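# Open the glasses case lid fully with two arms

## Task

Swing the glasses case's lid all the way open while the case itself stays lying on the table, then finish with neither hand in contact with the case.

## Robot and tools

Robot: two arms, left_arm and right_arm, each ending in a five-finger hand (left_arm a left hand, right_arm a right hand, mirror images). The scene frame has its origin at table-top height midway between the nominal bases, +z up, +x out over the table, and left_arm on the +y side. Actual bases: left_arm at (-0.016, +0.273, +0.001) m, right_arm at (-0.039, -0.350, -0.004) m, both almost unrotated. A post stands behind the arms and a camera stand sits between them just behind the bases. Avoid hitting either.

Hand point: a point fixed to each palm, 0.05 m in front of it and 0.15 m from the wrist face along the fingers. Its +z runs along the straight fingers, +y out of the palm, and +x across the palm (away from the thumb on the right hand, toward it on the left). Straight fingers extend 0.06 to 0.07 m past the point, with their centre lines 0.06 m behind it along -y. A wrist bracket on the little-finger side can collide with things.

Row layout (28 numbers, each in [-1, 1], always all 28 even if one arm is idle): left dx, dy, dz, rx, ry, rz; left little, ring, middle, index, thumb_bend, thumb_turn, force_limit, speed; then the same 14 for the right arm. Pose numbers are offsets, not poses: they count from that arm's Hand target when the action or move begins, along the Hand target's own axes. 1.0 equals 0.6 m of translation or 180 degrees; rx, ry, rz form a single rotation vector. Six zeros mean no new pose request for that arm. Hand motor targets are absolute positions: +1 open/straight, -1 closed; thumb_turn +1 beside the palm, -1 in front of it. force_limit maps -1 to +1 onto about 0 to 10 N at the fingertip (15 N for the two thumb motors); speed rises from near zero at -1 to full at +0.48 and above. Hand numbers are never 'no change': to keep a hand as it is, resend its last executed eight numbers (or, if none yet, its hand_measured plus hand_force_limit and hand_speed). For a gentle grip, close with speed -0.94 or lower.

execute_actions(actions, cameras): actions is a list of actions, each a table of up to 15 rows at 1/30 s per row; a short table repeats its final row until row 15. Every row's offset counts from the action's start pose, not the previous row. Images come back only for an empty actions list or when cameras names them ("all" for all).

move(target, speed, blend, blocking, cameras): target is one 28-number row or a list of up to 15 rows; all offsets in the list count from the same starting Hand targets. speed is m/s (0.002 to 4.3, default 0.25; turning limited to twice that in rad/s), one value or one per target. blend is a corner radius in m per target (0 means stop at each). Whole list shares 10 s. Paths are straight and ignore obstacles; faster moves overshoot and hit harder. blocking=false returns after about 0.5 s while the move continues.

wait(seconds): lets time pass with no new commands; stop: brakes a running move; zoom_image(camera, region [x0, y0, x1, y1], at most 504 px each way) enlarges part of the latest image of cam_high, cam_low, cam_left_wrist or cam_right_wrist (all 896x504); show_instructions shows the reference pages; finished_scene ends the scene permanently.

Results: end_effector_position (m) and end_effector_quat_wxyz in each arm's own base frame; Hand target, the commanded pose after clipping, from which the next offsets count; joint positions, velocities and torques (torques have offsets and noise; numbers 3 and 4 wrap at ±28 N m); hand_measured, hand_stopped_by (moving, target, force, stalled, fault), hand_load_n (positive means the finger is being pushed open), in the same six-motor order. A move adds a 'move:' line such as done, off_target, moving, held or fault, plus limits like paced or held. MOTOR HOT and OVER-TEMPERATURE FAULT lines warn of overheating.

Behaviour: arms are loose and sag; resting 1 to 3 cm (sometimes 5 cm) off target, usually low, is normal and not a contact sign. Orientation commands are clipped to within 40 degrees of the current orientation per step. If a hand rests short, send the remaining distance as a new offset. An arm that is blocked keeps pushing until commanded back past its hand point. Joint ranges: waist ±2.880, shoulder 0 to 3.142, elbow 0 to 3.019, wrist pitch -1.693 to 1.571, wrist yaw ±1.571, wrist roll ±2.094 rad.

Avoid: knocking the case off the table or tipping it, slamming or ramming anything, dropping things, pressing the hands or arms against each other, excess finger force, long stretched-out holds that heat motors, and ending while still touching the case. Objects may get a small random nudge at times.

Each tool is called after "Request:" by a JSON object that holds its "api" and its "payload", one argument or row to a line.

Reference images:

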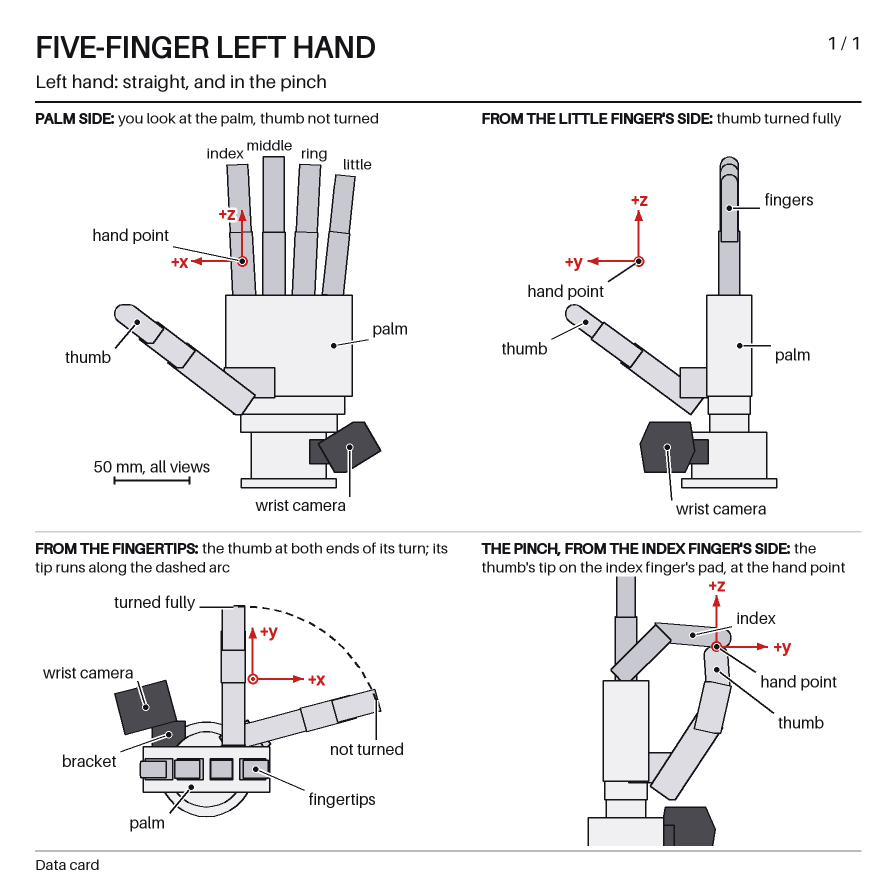

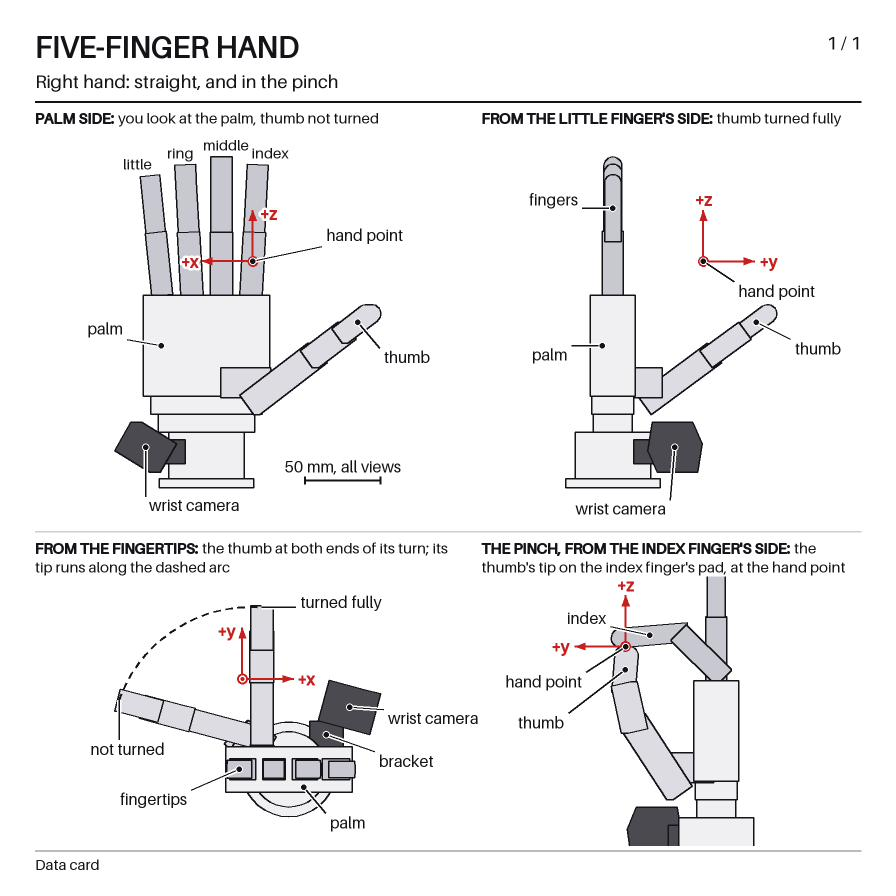

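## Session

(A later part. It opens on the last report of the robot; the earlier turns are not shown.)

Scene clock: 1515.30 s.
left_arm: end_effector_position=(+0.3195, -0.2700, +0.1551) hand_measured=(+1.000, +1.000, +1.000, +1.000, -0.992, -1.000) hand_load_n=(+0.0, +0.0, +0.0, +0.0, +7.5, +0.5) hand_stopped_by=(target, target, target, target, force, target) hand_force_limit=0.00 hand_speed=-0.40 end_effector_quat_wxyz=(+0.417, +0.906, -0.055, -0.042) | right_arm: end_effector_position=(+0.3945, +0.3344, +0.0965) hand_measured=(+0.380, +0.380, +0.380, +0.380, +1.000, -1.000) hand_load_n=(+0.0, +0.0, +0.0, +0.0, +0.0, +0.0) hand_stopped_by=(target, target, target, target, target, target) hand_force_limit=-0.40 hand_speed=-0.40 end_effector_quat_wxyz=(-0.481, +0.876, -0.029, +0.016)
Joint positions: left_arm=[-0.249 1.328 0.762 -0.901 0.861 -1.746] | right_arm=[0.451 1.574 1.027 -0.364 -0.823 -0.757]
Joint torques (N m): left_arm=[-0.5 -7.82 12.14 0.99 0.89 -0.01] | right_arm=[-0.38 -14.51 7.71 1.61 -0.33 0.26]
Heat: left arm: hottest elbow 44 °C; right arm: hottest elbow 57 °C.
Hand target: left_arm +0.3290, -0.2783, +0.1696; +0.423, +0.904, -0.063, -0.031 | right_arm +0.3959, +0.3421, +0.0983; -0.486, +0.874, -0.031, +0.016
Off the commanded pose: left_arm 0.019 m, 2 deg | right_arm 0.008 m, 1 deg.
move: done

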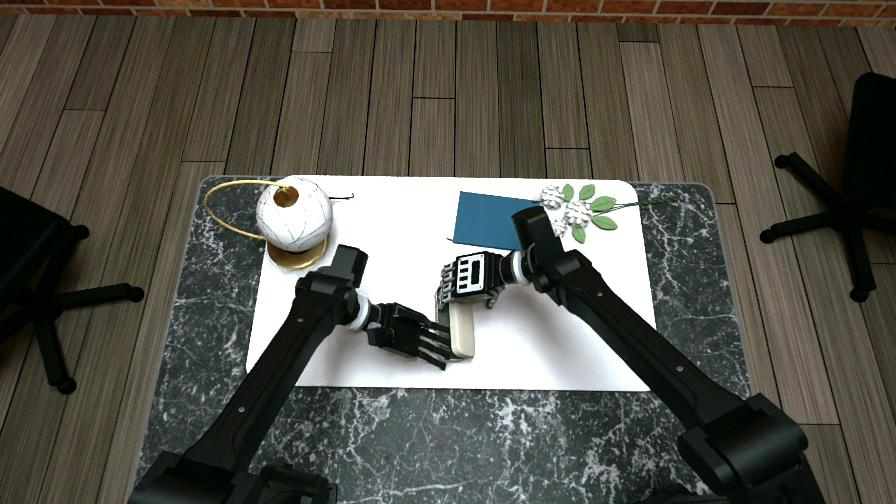

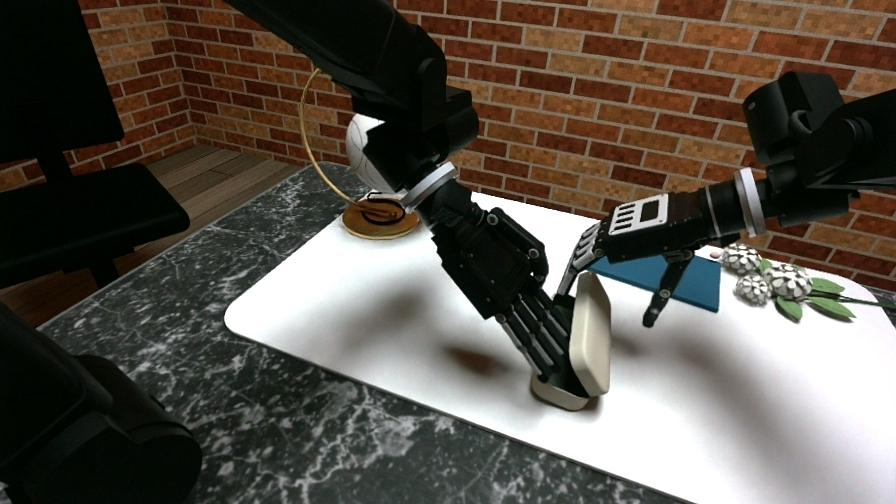

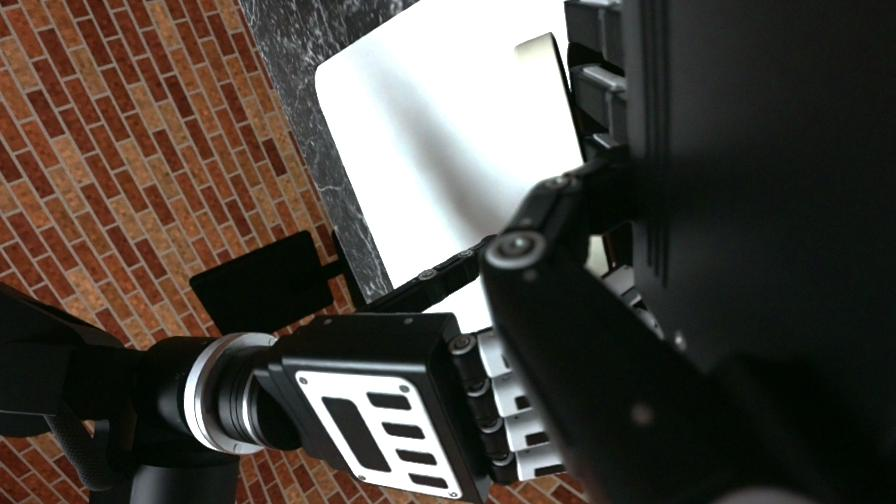

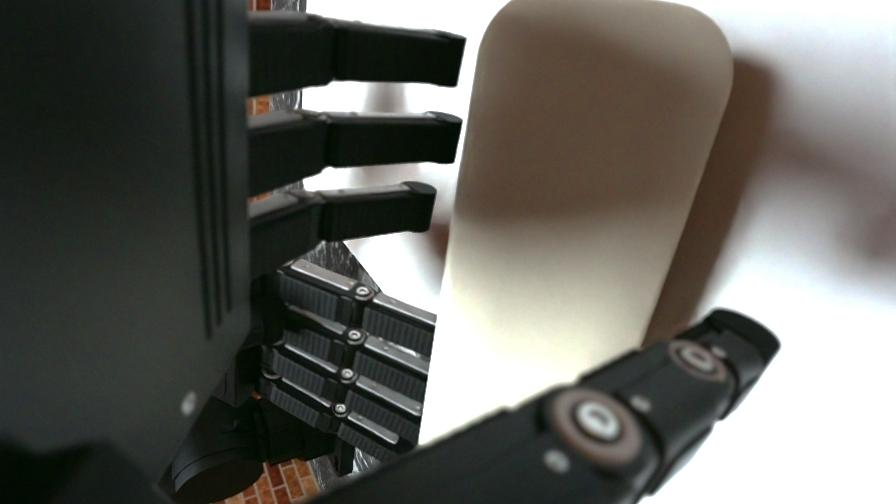

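Request:
{"api": "move", "payload": {
  "target": [0,0,0,0,0,0, 1,1,1,1,-1,-1,0,-0.4, -0.019,0.0361,0.0052,0,0,0, 0.38,0.38,0.38,0.38,1,-1,-0.4,-0.4],
  "speed": 0.05,
  "cameras": ["all"]
}}

Request:
{"api": "zoom_image", "payload": {
  "camera": "cam_low",
  "region": [430, 220, 730, 420]
}}

Request:
{"api": "zoom_image", "payload": {
  "camera": "cam_high",
  "region": [370, 260, 550, 380]
}}

Scene clock: 1525.93 s.
left_arm: end_effector_position=(+0.3195, -0.2700, +0.1551) hand_measured=(+1.000, +1.000, +1.000, +1.000, -0.992, -1.000) hand_load_n=(+0.0, +0.0, +0.0, +0.0, +7.5, +0.5) hand_stopped_by=(target, target, target, target, force, target) hand_force_limit=0.00 hand_speed=-0.40 end_effector_quat_wxyz=(+0.417, +0.906, -0.055, -0.042) | right_arm: end_effector_position=(+0.3790, +0.3319, +0.0762) hand_measured=(+0.380, +0.380, +0.380, +0.380, +1.000, -1.000) hand_load_n=(+0.0, +0.0, +0.0, +0.0, +0.0, +0.0) hand_stopped_by=(target, target, target, target, target, target) hand_force_limit=-0.40 hand_speed=-0.40 end_effector_quat_wxyz=(-0.480, +0.877, -0.026, +0.012)
Joint positions: left_arm=[-0.249 1.328 0.762 -0.901 0.861 -1.746] | right_arm=[0.46 1.574 0.964 -0.304 -0.823 -0.757]
Joint torques (N m): left_arm=[0.26 -7.94 12.48 0.85 0.89 -0.04] | right_arm=[-0.67 -14.27 7.27 1.61 -0.42 0.22]
Heat: left arm: hottest elbow 44 °C; right arm: hottest elbow 55 °C.
Hand target: left_arm +0.3290, -0.2783, +0.1696; +0.423, +0.904, -0.063, -0.031 | right_arm +0.3839, +0.3341, +0.0783; -0.486, +0.874, -0.031, +0.016
Off the commanded pose: left_arm 0.019 m, 2 deg | right_arm 0.006 m, 1 deg.
move: done

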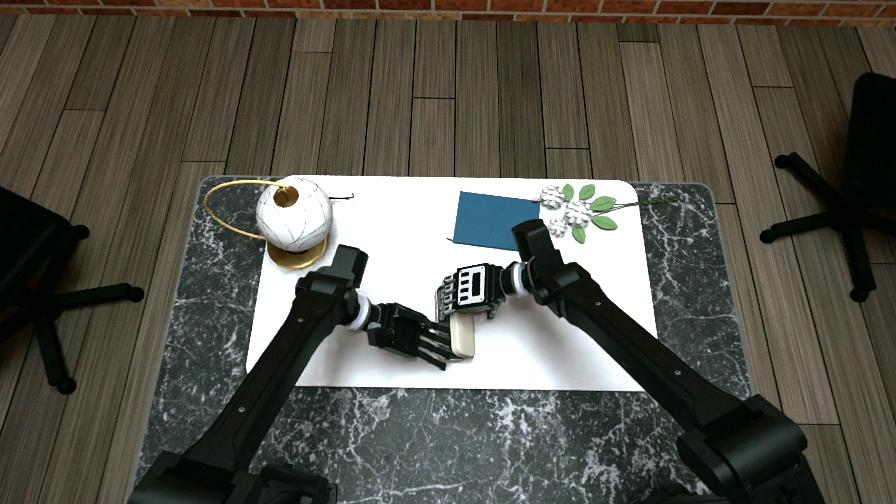

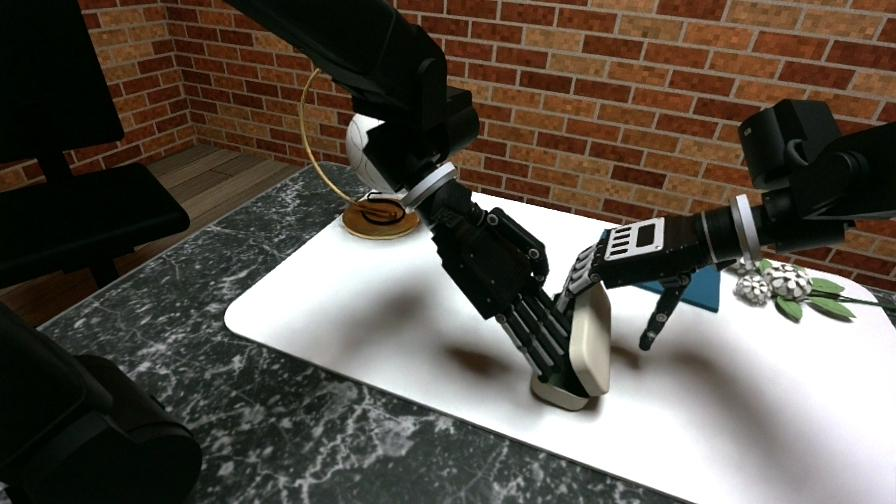

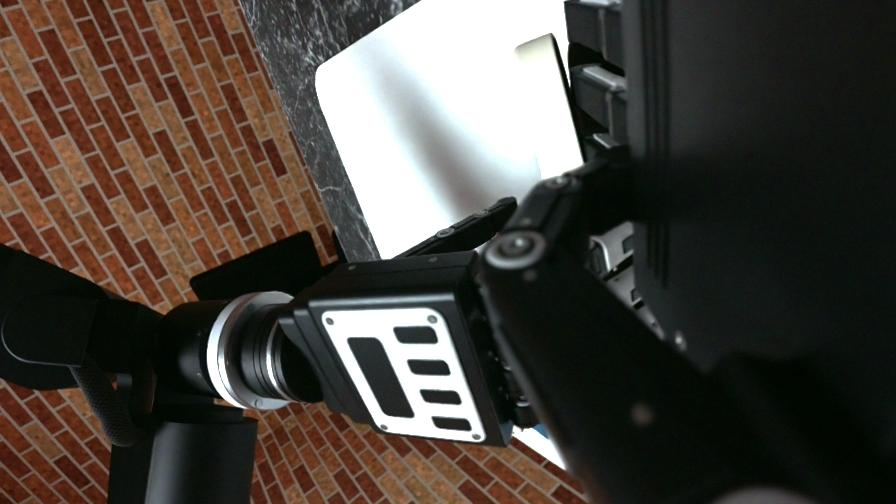

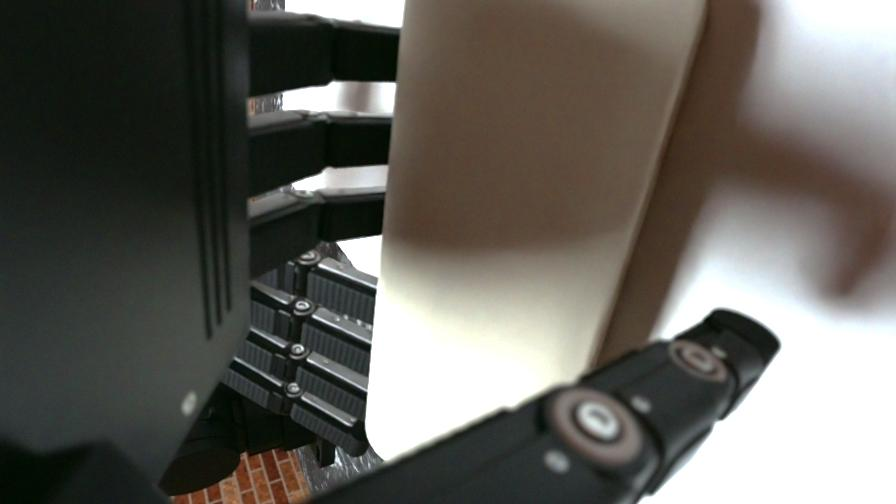

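Scaled by 1.680 from the camera's image (finer frame: 1280x720).

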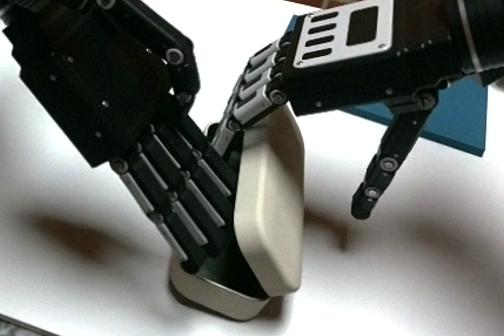

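Scaled by 2.800 from the camera's image (finer frame: 1280x720).

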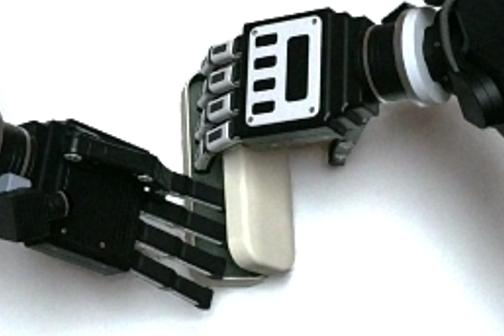

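Request:
{"api": "execute_actions", "payload": {
  "actions": []
}}

Scene clock: 1547.53 s.
left_arm: end_effector_position=(+0.3195, -0.2700, +0.1551) hand_measured=(+1.000, +1.000, +1.000, +1.000, -0.992, -1.000) hand_load_n=(+0.0, +0.0, +0.0, +0.0, +7.5, +0.5) hand_stopped_by=(target, target, target, target, force, target) hand_force_limit=0.00 hand_speed=-0.40 end_effector_quat_wxyz=(+0.417, +0.906, -0.055, -0.042) | right_arm: end_effector_position=(+0.3790, +0.3319, +0.0762) hand_measured=(+0.380, +0.380, +0.380, +0.380, +1.000, -1.000) hand_load_n=(+0.0, +0.0, +0.0, +0.0, +0.0, +0.0) hand_stopped_by=(target, target, target, target, target, target) hand_force_limit=-0.40 hand_speed=-0.40 end_effector_quat_wxyz=(-0.480, +0.877, -0.026, +0.012)
Joint positions: left_arm=[-0.249 1.328 0.762 -0.901 0.861 -1.746] | right_arm=[0.46 1.574 0.964 -0.304 -0.823 -0.757]
Joint velocities: within noise
Joint torques (N m): left_arm=[-0.15 -7.41 12.29 0.79 0.88 -0.05] | right_arm=[-0.67 -14.27 7.25 1.59 -0.42 0.22]
Heat: left arm: hottest elbow 44 °C; right arm: hottest elbow 51 °C.
Hand target: left_arm +0.3290, -0.2783, +0.1696; +0.423, +0.904, -0.063, -0.031 | right_arm +0.3839, +0.3341, +0.0783; -0.486, +0.874, -0.031, +0.016
Off the commanded pose: left_arm 0.019 m, 2 deg | right_arm 0.006 m, 1 deg.

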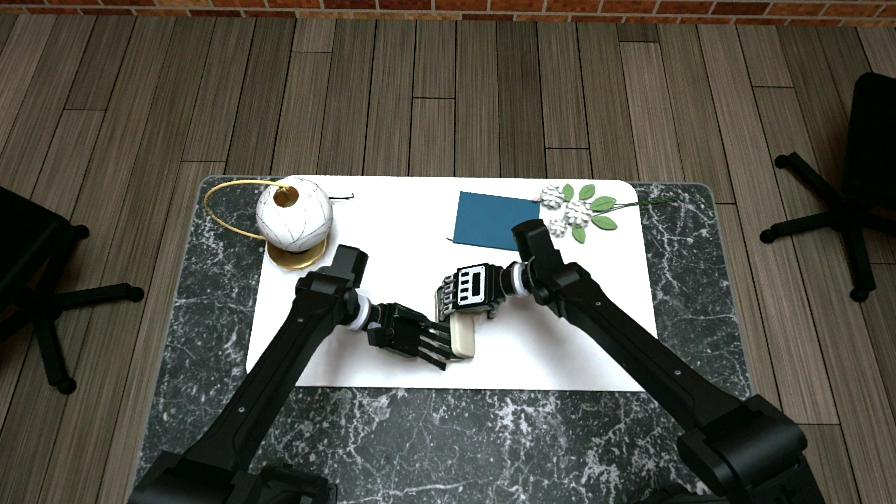

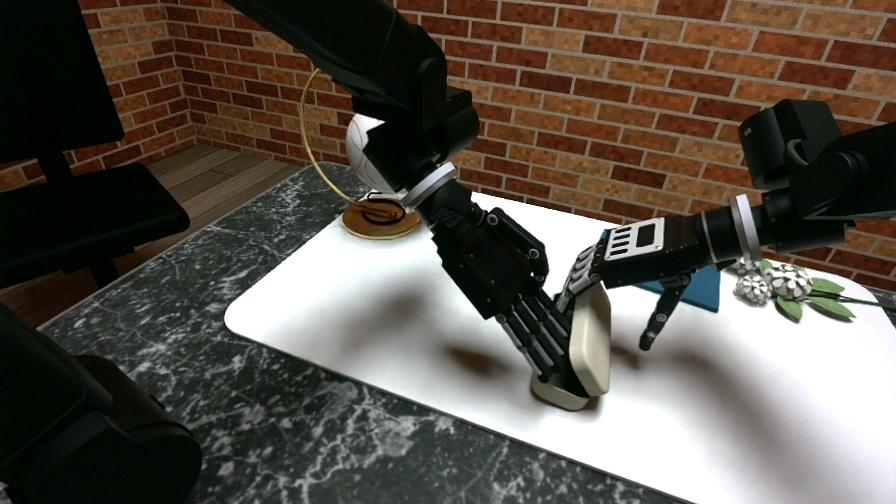

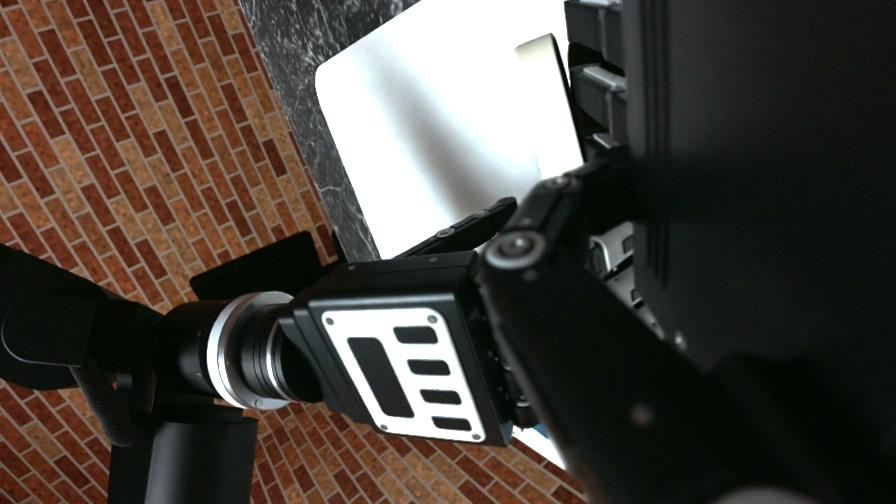

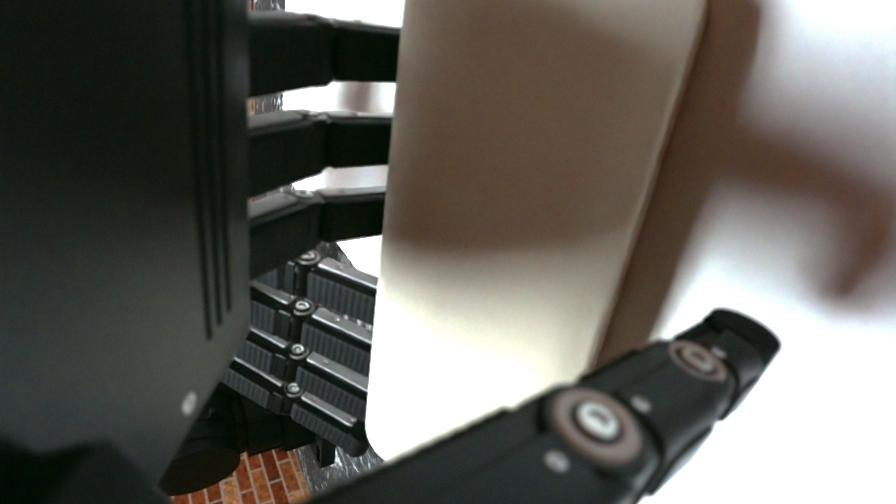

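Request:
{"api": "move", "payload": {
  "target": [0,0,0,0,0,0,1,1,1,1,-1,-1,-1,-0.4,0.0018,0.0132,-0.0212,0,0,0,0.38,0.38,0.38,0.38,1,-1,-0.4,-0.4],
  "speed": 0.04,
  "cameras": ["cam_high","cam_low"]
}}

Request:
{"api": "zoom_image", "payload": {
  "camera": "cam_low",
  "region": [430, 200, 730, 420]
}}

Scene clock: 1557.70 s.
left_arm: end_effector_position=(+0.3195, -0.2700, +0.1551) hand_measured=(+1.000, +1.000, +1.000, +1.000, -0.992, -1.000) hand_load_n=(+0.0, +0.0, +0.0, +0.0, +8.0, +0.5) hand_stopped_by=(target, target, target, target, force, target) hand_force_limit=-1.00 hand_speed=-0.40 end_effector_quat_wxyz=(+0.417, +0.906, -0.055, -0.042) | right_arm: end_effector_position=(+0.3787, +0.3228, +0.0719) hand_measured=(+0.380, +0.380, +0.380, +0.380, +1.000, -1.000) hand_load_n=(+0.0, +0.0, +0.0, +0.0, +0.0, +0.0) hand_stopped_by=(target, target, target, target, target, target) hand_force_limit=-0.40 hand_speed=-0.40 end_effector_quat_wxyz=(-0.481, +0.876, -0.035, +0.008)
Joint positions: left_arm=[-0.249 1.328 0.762 -0.901 0.861 -1.746] | right_arm=[0.44 1.574 0.95 -0.304 -0.834 -0.757]
Joint torques (N m): left_arm=[-0.03 -7.3 12.19 0.83 0.88 -0.06] | right_arm=[-1.38 -15.38 7.21 0.59 -0.73 -0.12]
Heat: left arm: hottest elbow 44 °C; right arm: hottest elbow 50 °C.
Hand target: left_arm +0.3290, -0.2783, +0.1696; +0.423, +0.904, -0.063, -0.031 | right_arm +0.3839, +0.3191, +0.0783; -0.486, +0.874, -0.031, +0.016
Off the commanded pose: left_arm 0.019 m, 2 deg | right_arm 0.009 m, 1 deg.
move: done

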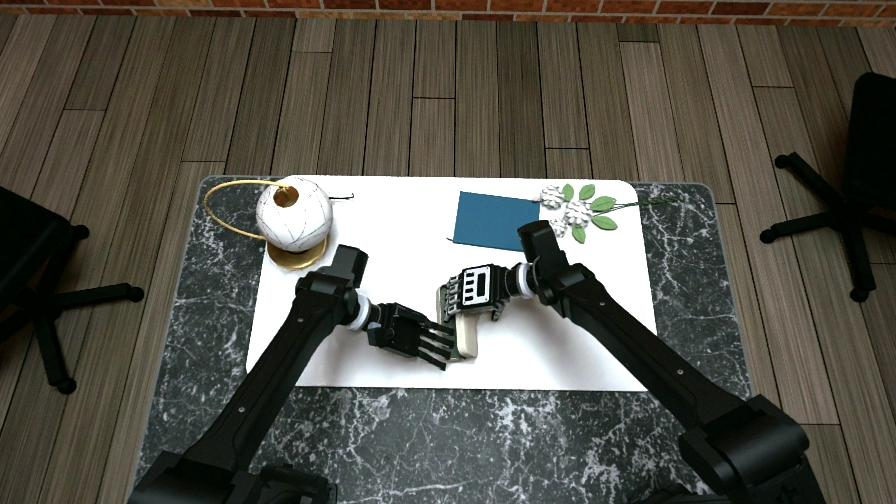

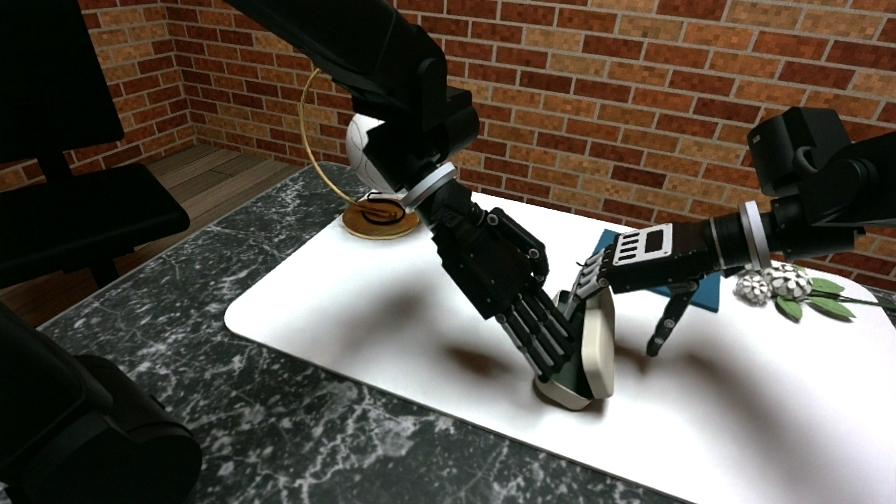

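Scaled by 1.680 from the camera's image (finer frame: 1280x720).

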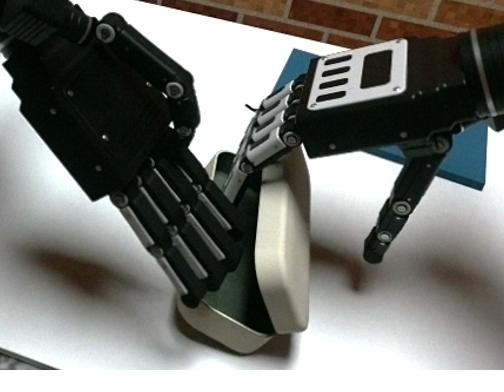

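Request:
{"api": "move", "payload": {
  "target": [-0.0035,-0.0875,0.0385,0,0,0,1,1,1,1,-1,-1,-1,-0.4,0,0,0,0,0,0,0.38,0.38,0.38,0.38,1,-1,-0.4,-0.4],
  "speed": 0.05,
  "cameras": ["cam_high","cam_low"]
}}

Request:
{"api": "zoom_image", "payload": {
  "camera": "cam_low",
  "region": [430, 200, 730, 420]
}}

Request:
{"api": "zoom_image", "payload": {
  "camera": "cam_high",
  "region": [360, 240, 560, 400]
}}

Scene clock: 1582.47 s.
left_arm: end_effector_position=(+0.3258, -0.2631, +0.1183) hand_measured=(+1.000, +1.000, +1.000, +1.000, -0.992, -1.000) hand_load_n=(+0.0, -1.0, +0.0, +0.0, +7.5, +1.0) hand_stopped_by=(target, target, target, target, force, target) hand_force_limit=-1.00 hand_speed=-0.40 end_effector_quat_wxyz=(+0.421, +0.905, -0.055, -0.040) | right_arm: end_effector_position=(+0.3782, +0.3230, +0.0721) hand_measured=(+0.380, +0.380, +0.380, +0.380, +1.000, -1.000) hand_load_n=(+0.0, +0.0, +0.0, +0.0, +0.0, +0.0) hand_stopped_by=(target, target, target, target, target, target) hand_force_limit=-0.40 hand_speed=-0.40 end_effector_quat_wxyz=(-0.481, +0.876, -0.039, +0.006)
Joint positions: left_arm=[-0.223 1.415 0.724 -0.798 0.87 -1.711] | right_arm=[0.44 1.574 0.95 -0.304 -0.834 -0.748]
Joint torques (N m): left_arm=[1.38 -7.12 8.06 1.32 0.69 0.13] | right_arm=[-1.38 -15.38 7.23 0.59 -0.73 -0.13]
Heat: left arm: hottest elbow 45 °C; right arm: hottest elbow 49 °C.
Hand target: left_arm +0.3290, -0.2622, +0.1145; +0.423, +0.904, -0.063, -0.031 | right_arm +0.3839, +0.3191, +0.0783; -0.486, +0.874, -0.031, +0.016
Off the commanded pose: left_arm 0.005 m, 1 deg | right_arm 0.009 m, 2 deg.
move: done

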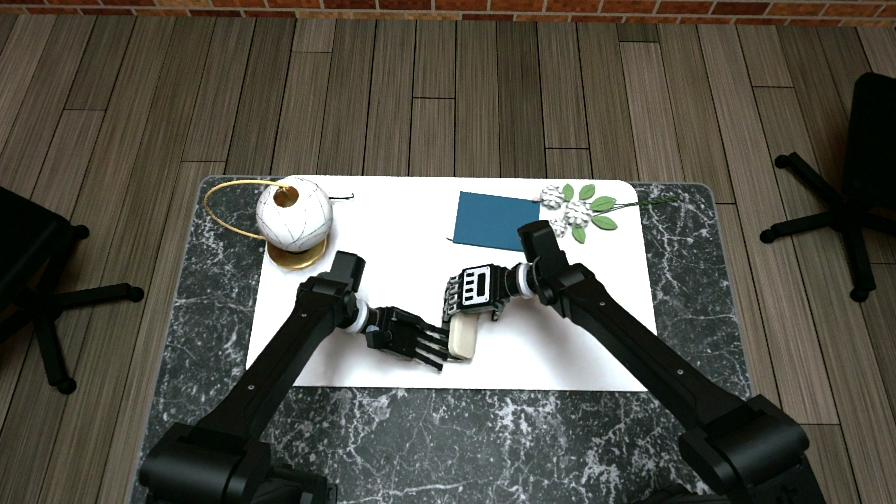

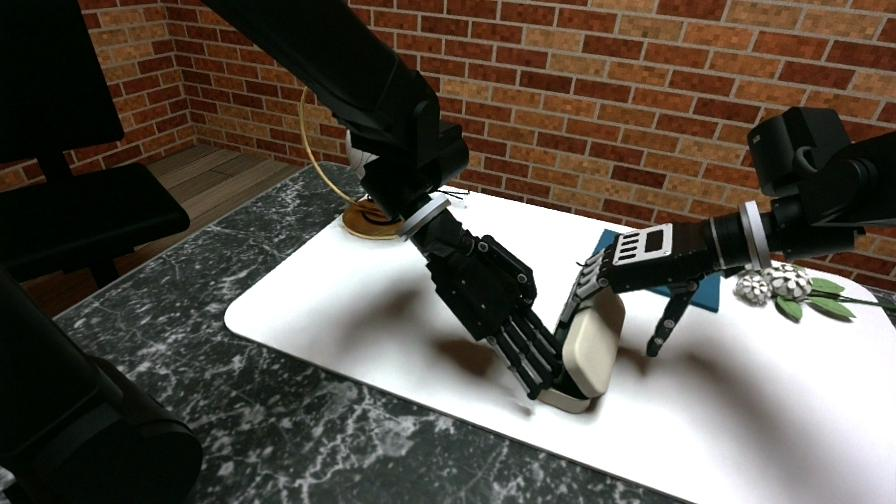

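Scaled by 1.680 from the camera's image (finer frame: 1280x720).

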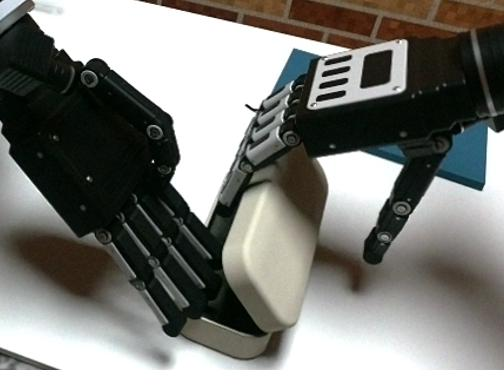

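Scaled by 2.520 from the camera's image (finer frame: 1280x720).

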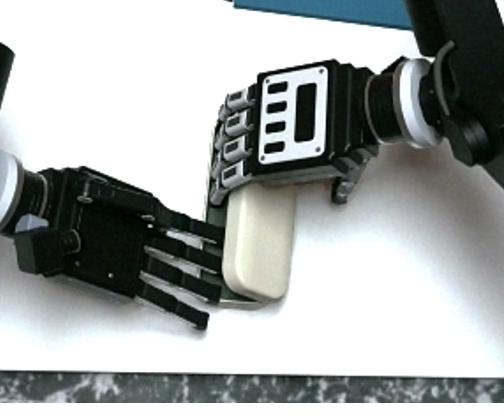

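Request:
{"api": "move", "payload": {
  "target": [
    [-0.0035,-0.0159,-0.019,0,0,0,-0.5,-0.5,1,1,-1,-1,-0.4,-0.4,0,0,0,0,0,0,0.38,0.38,0.38,0.38,1,-1,-0.4,-0.4],
    [0.0077,-0.035,0.0365,0,0,0,-0.5,-0.5,1,1,-1,-1,-0.4,-0.4,0,0,0,0,0,0,0.38,0.38,0.38,0.38,1,-1,-0.4,-0.4]
  ],
  "speed": 0.05,
  "cameras": ["cam_high","cam_low"]
}}

Request:
{"api": "zoom_image", "payload": {
  "camera": "cam_low",
  "region": [430, 200, 730, 420]
}}

Request:
{"api": "zoom_image", "payload": {
  "camera": "cam_high",
  "region": [360, 240, 560, 400]
}}

Scene clock: 1621.00 s.
left_arm: end_effector_position=(+0.3313, -0.2682, +0.1006) hand_measured=(-0.500, -0.500, +1.000, +1.000, -0.992, -1.000) hand_load_n=(+0.0, +0.0, -2.0, +0.0, +7.5, +0.5) hand_stopped_by=(target, target, target, target, force, target) hand_force_limit=-0.40 hand_speed=-0.40 end_effector_quat_wxyz=(+0.433, +0.898, -0.075, -0.024) | right_arm: end_effector_position=(+0.3797, +0.3213, +0.0721) hand_measured=(+0.380, +0.380, +0.380, +0.380, +1.000, -1.000) hand_load_n=(+0.0, +0.0, +0.0, +0.0, +0.0, +0.0) hand_stopped_by=(target, target, target, target, target, target) hand_force_limit=-0.40 hand_speed=-0.40 end_effector_quat_wxyz=(-0.481, +0.876, -0.041, +0.007)
Joint positions: left_arm=[-0.226 1.481 0.71 -0.691 0.893 -1.683] | right_arm=[0.436 1.574 0.95 -0.304 -0.834 -0.748]
Joint torques (N m): left_arm=[0.91 -6.42 6.91 1.33 0.1 -0.09] | right_arm=[-1.67 -15.38 7.2 0.59 -0.73 -0.13]
Heat: left arm: hottest elbow 43 °C; right arm: hottest elbow 48 °C.
Hand target: left_arm +0.3330, -0.2662, +0.0843; +0.423, +0.904, -0.063, -0.031 | right_arm +0.3839, +0.3191, +0.0783; -0.486, +0.874, -0.031, +0.016
Off the commanded pose: left_arm 0.016 m, 2 deg | right_arm 0.008 m, 2 deg.
move: off_target (left_arm)

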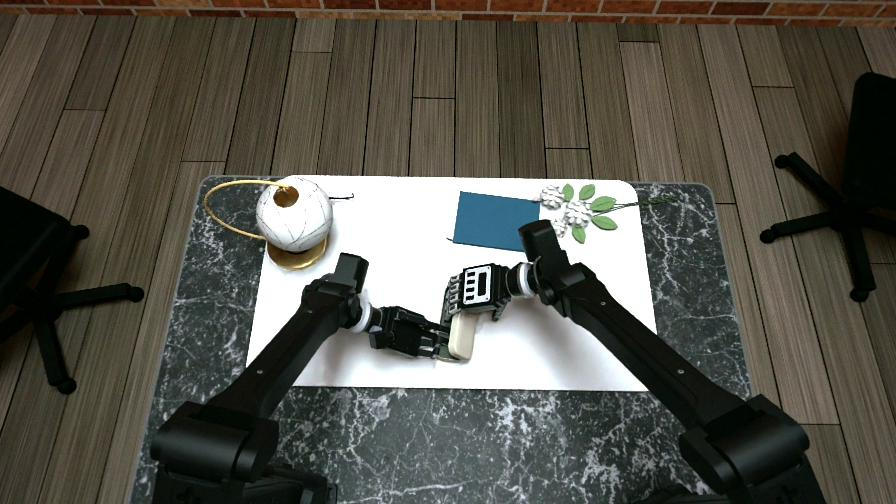

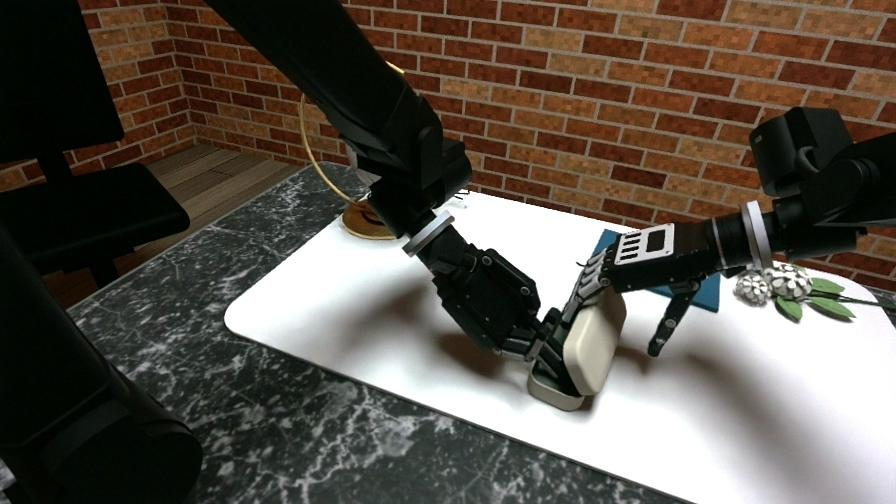

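Scaled by 1.680 from the camera's image (finer frame: 1280x720).

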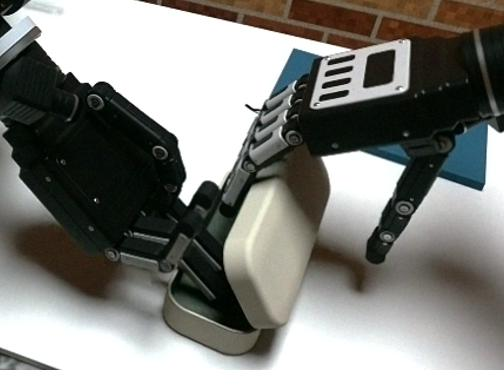

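Scaled by 2.520 from the camera's image (finer frame: 1280x720).

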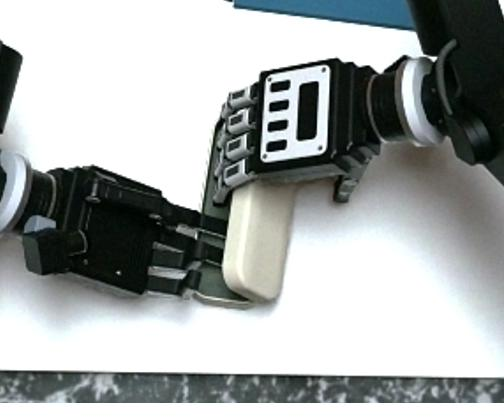

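Request:
{"api": "move", "payload": {
  "target": [0,0,0,0,0,0,-0.5,-0.5,1,1,-1,-1,-0.4,-0.4,0.0023,0.0133,-0.031,0,0,0,0.38,0.38,0.38,0.38,1,-1,-0.4,-0.4],
  "speed": 0.05,
  "cameras": ["cam_high","cam_low"]
}}

Request:
{"api": "zoom_image", "payload": {
  "camera": "cam_low",
  "region": [430, 200, 730, 420]
}}

Request:
{"api": "zoom_image", "payload": {
  "camera": "cam_high",
  "region": [360, 240, 560, 400]
}}

Scene clock: 1633.80 s.
left_arm: end_effector_position=(+0.3313, -0.2682, +0.1006) hand_measured=(-0.500, -0.500, +1.000, +1.000, -0.992, -1.000) hand_load_n=(+0.0, +0.5, -2.0, +0.0, +7.5, +0.5) hand_stopped_by=(target, target, target, target, force, target) hand_force_limit=-0.40 hand_speed=-0.40 end_effector_quat_wxyz=(+0.433, +0.898, -0.075, -0.024) | right_arm: end_effector_position=(+0.3807, +0.3011, +0.0730) hand_measured=(+0.380, +0.380, +0.380, +0.380, +1.000, -1.000) hand_load_n=(+0.0, +0.0, +0.0, +0.0, +0.0, +0.0) hand_stopped_by=(target, target, target, target, target, target) hand_force_limit=-0.40 hand_speed=-0.40 end_effector_quat_wxyz=(-0.481, +0.876, -0.044, +0.007)
Joint positions: left_arm=[-0.226 1.481 0.71 -0.691 0.893 -1.683] | right_arm=[0.393 1.559 0.94 -0.347 -0.858 -0.795]
Joint torques (N m): left_arm=[0.97 -6.71 6.93 1.51 0.12 -0.08] | right_arm=[-1.38 -15.62 7.19 0.35 -0.75 -0.14]
Heat: left arm: hottest elbow 42 °C; right arm: hottest elbow 47 °C.
Hand target: left_arm +0.3330, -0.2662, +0.0843; +0.423, +0.904, -0.063, -0.031 | right_arm +0.3839, +0.2990, +0.0813; -0.486, +0.874, -0.031, +0.016
Off the commanded pose: left_arm 0.016 m, 2 deg | right_arm 0.009 m, 2 deg.
move: done

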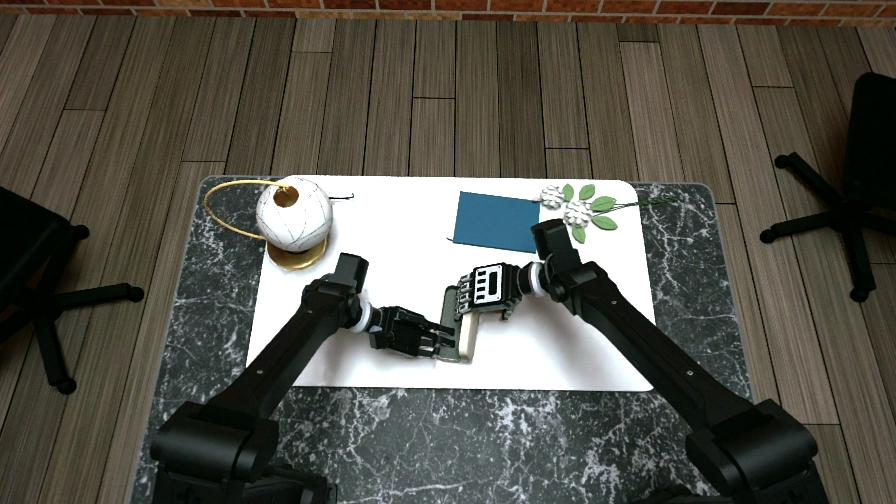

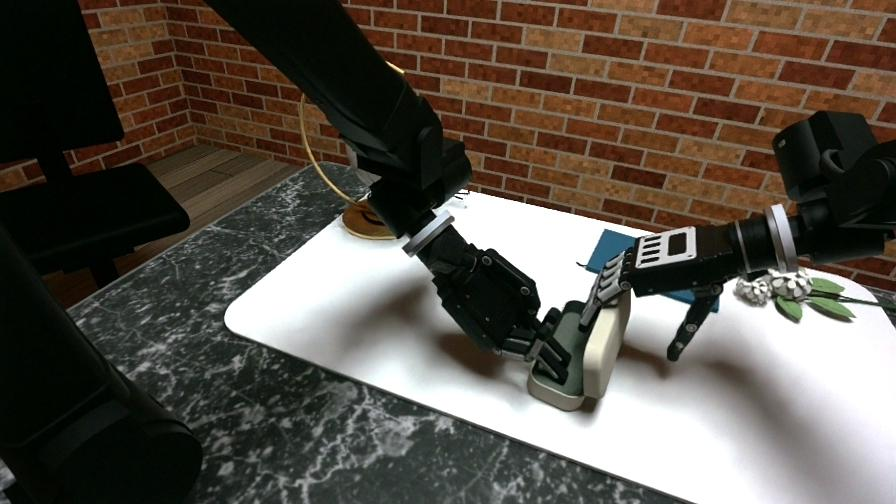

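Scaled by 1.680 from the camera's image (finer frame: 1280x720).

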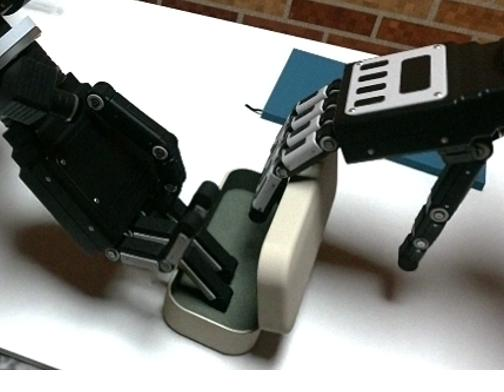

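Scaled by 2.520 from the camera's image (finer frame: 1280x720).

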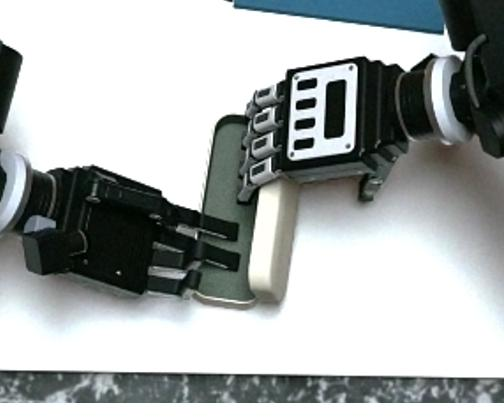

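Request:
{"api": "move", "payload": {
  "target": [0,0,0,0,0,0,-0.5,-0.5,1,1,-1,-1,-0.4,-0.4,0.0023,0.0176,-0.0283,0,0,0,0.38,0.38,0.38,0.38,1,-1,-0.4,-0.4],
  "speed": 0.05,
  "cameras": ["cam_high","cam_low"]
}}

Request:
{"api": "zoom_image", "payload": {
  "camera": "cam_low",
  "region": [430, 200, 730, 420]
}}

Request:
{"api": "zoom_image", "payload": {
  "camera": "cam_high",
  "region": [360, 240, 560, 400]
}}

Scene clock: 1641.57 s.
left_arm: end_effector_position=(+0.3313, -0.2682, +0.1006) hand_measured=(-0.500, -0.500, +1.000, +1.000, -0.992, -1.000) hand_load_n=(+0.0, +0.0, -2.0, +0.0, +7.5, +0.5) hand_stopped_by=(target, target, target, target, force, target) hand_force_limit=-0.40 hand_speed=-0.40 end_effector_quat_wxyz=(+0.433, +0.898, -0.075, -0.024) | right_arm: end_effector_position=(+0.3817, +0.2791, +0.0722) hand_measured=(+0.380, +0.380, +0.380, +0.380, +1.000, -1.000) hand_load_n=(+0.0, +0.0, +0.0, +0.0, +0.0, +0.0) hand_stopped_by=(target, target, target, target, target, target) hand_force_limit=-0.40 hand_speed=-0.40 end_effector_quat_wxyz=(-0.480, +0.876, -0.046, +0.007)
Joint positions: left_arm=[-0.226 1.481 0.71 -0.691 0.893 -1.683] | right_arm=[0.345 1.547 0.929 -0.394 -0.882 -0.852]
Joint torques (N m): left_arm=[0.32 -7.18 6.95 1.62 0.2 -0.08] | right_arm=[-1.38 -15.33 7.21 0.27 -0.8 -0.16]
Heat: left arm: hottest elbow 42 °C; right arm: hottest elbow 47 °C.
Hand target: left_arm +0.3330, -0.2662, +0.0843; +0.423, +0.904, -0.063, -0.031 | right_arm +0.3839, +0.2790, +0.0813; -0.486, +0.874, -0.031, +0.016
Off the commanded pose: left_arm 0.016 m, 2 deg | right_arm 0.009 m, 2 deg.
move: done

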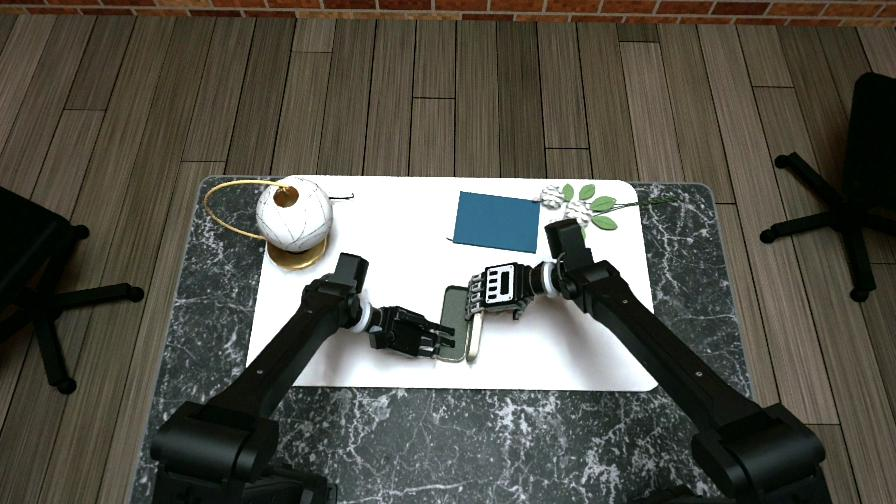

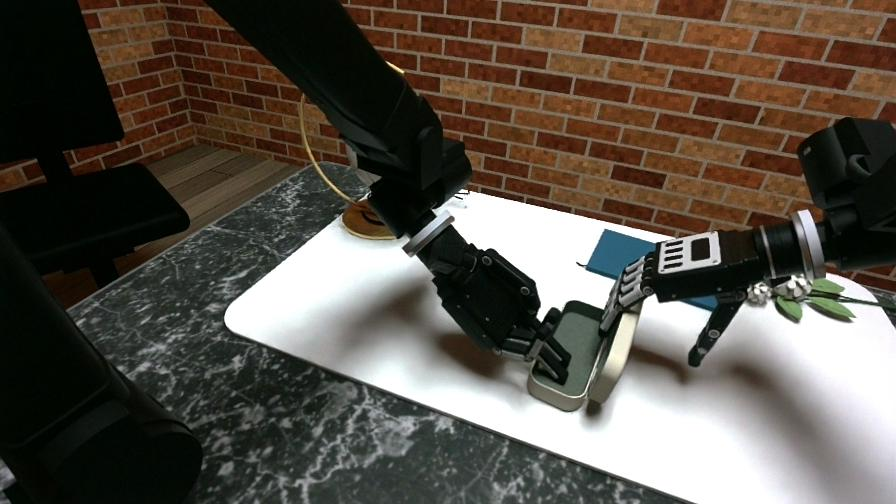

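Scaled by 1.680 from the camera's image (finer frame: 1280x720).

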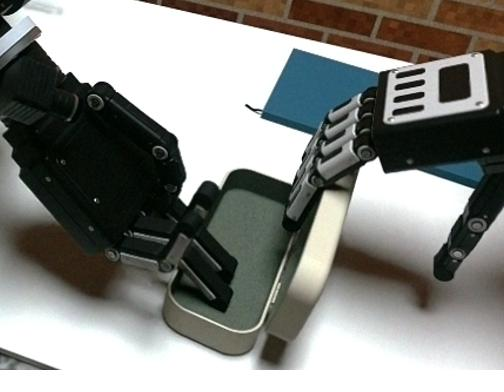

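Scaled by 2.520 from the camera's image (finer frame: 1280x720).

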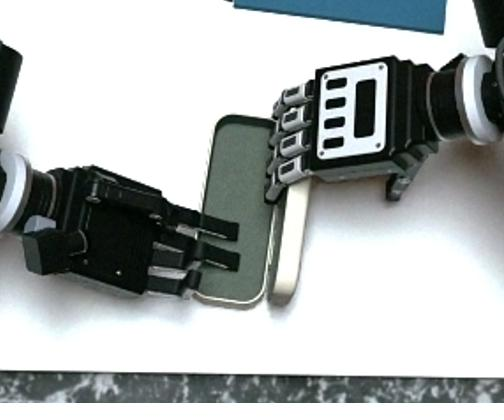

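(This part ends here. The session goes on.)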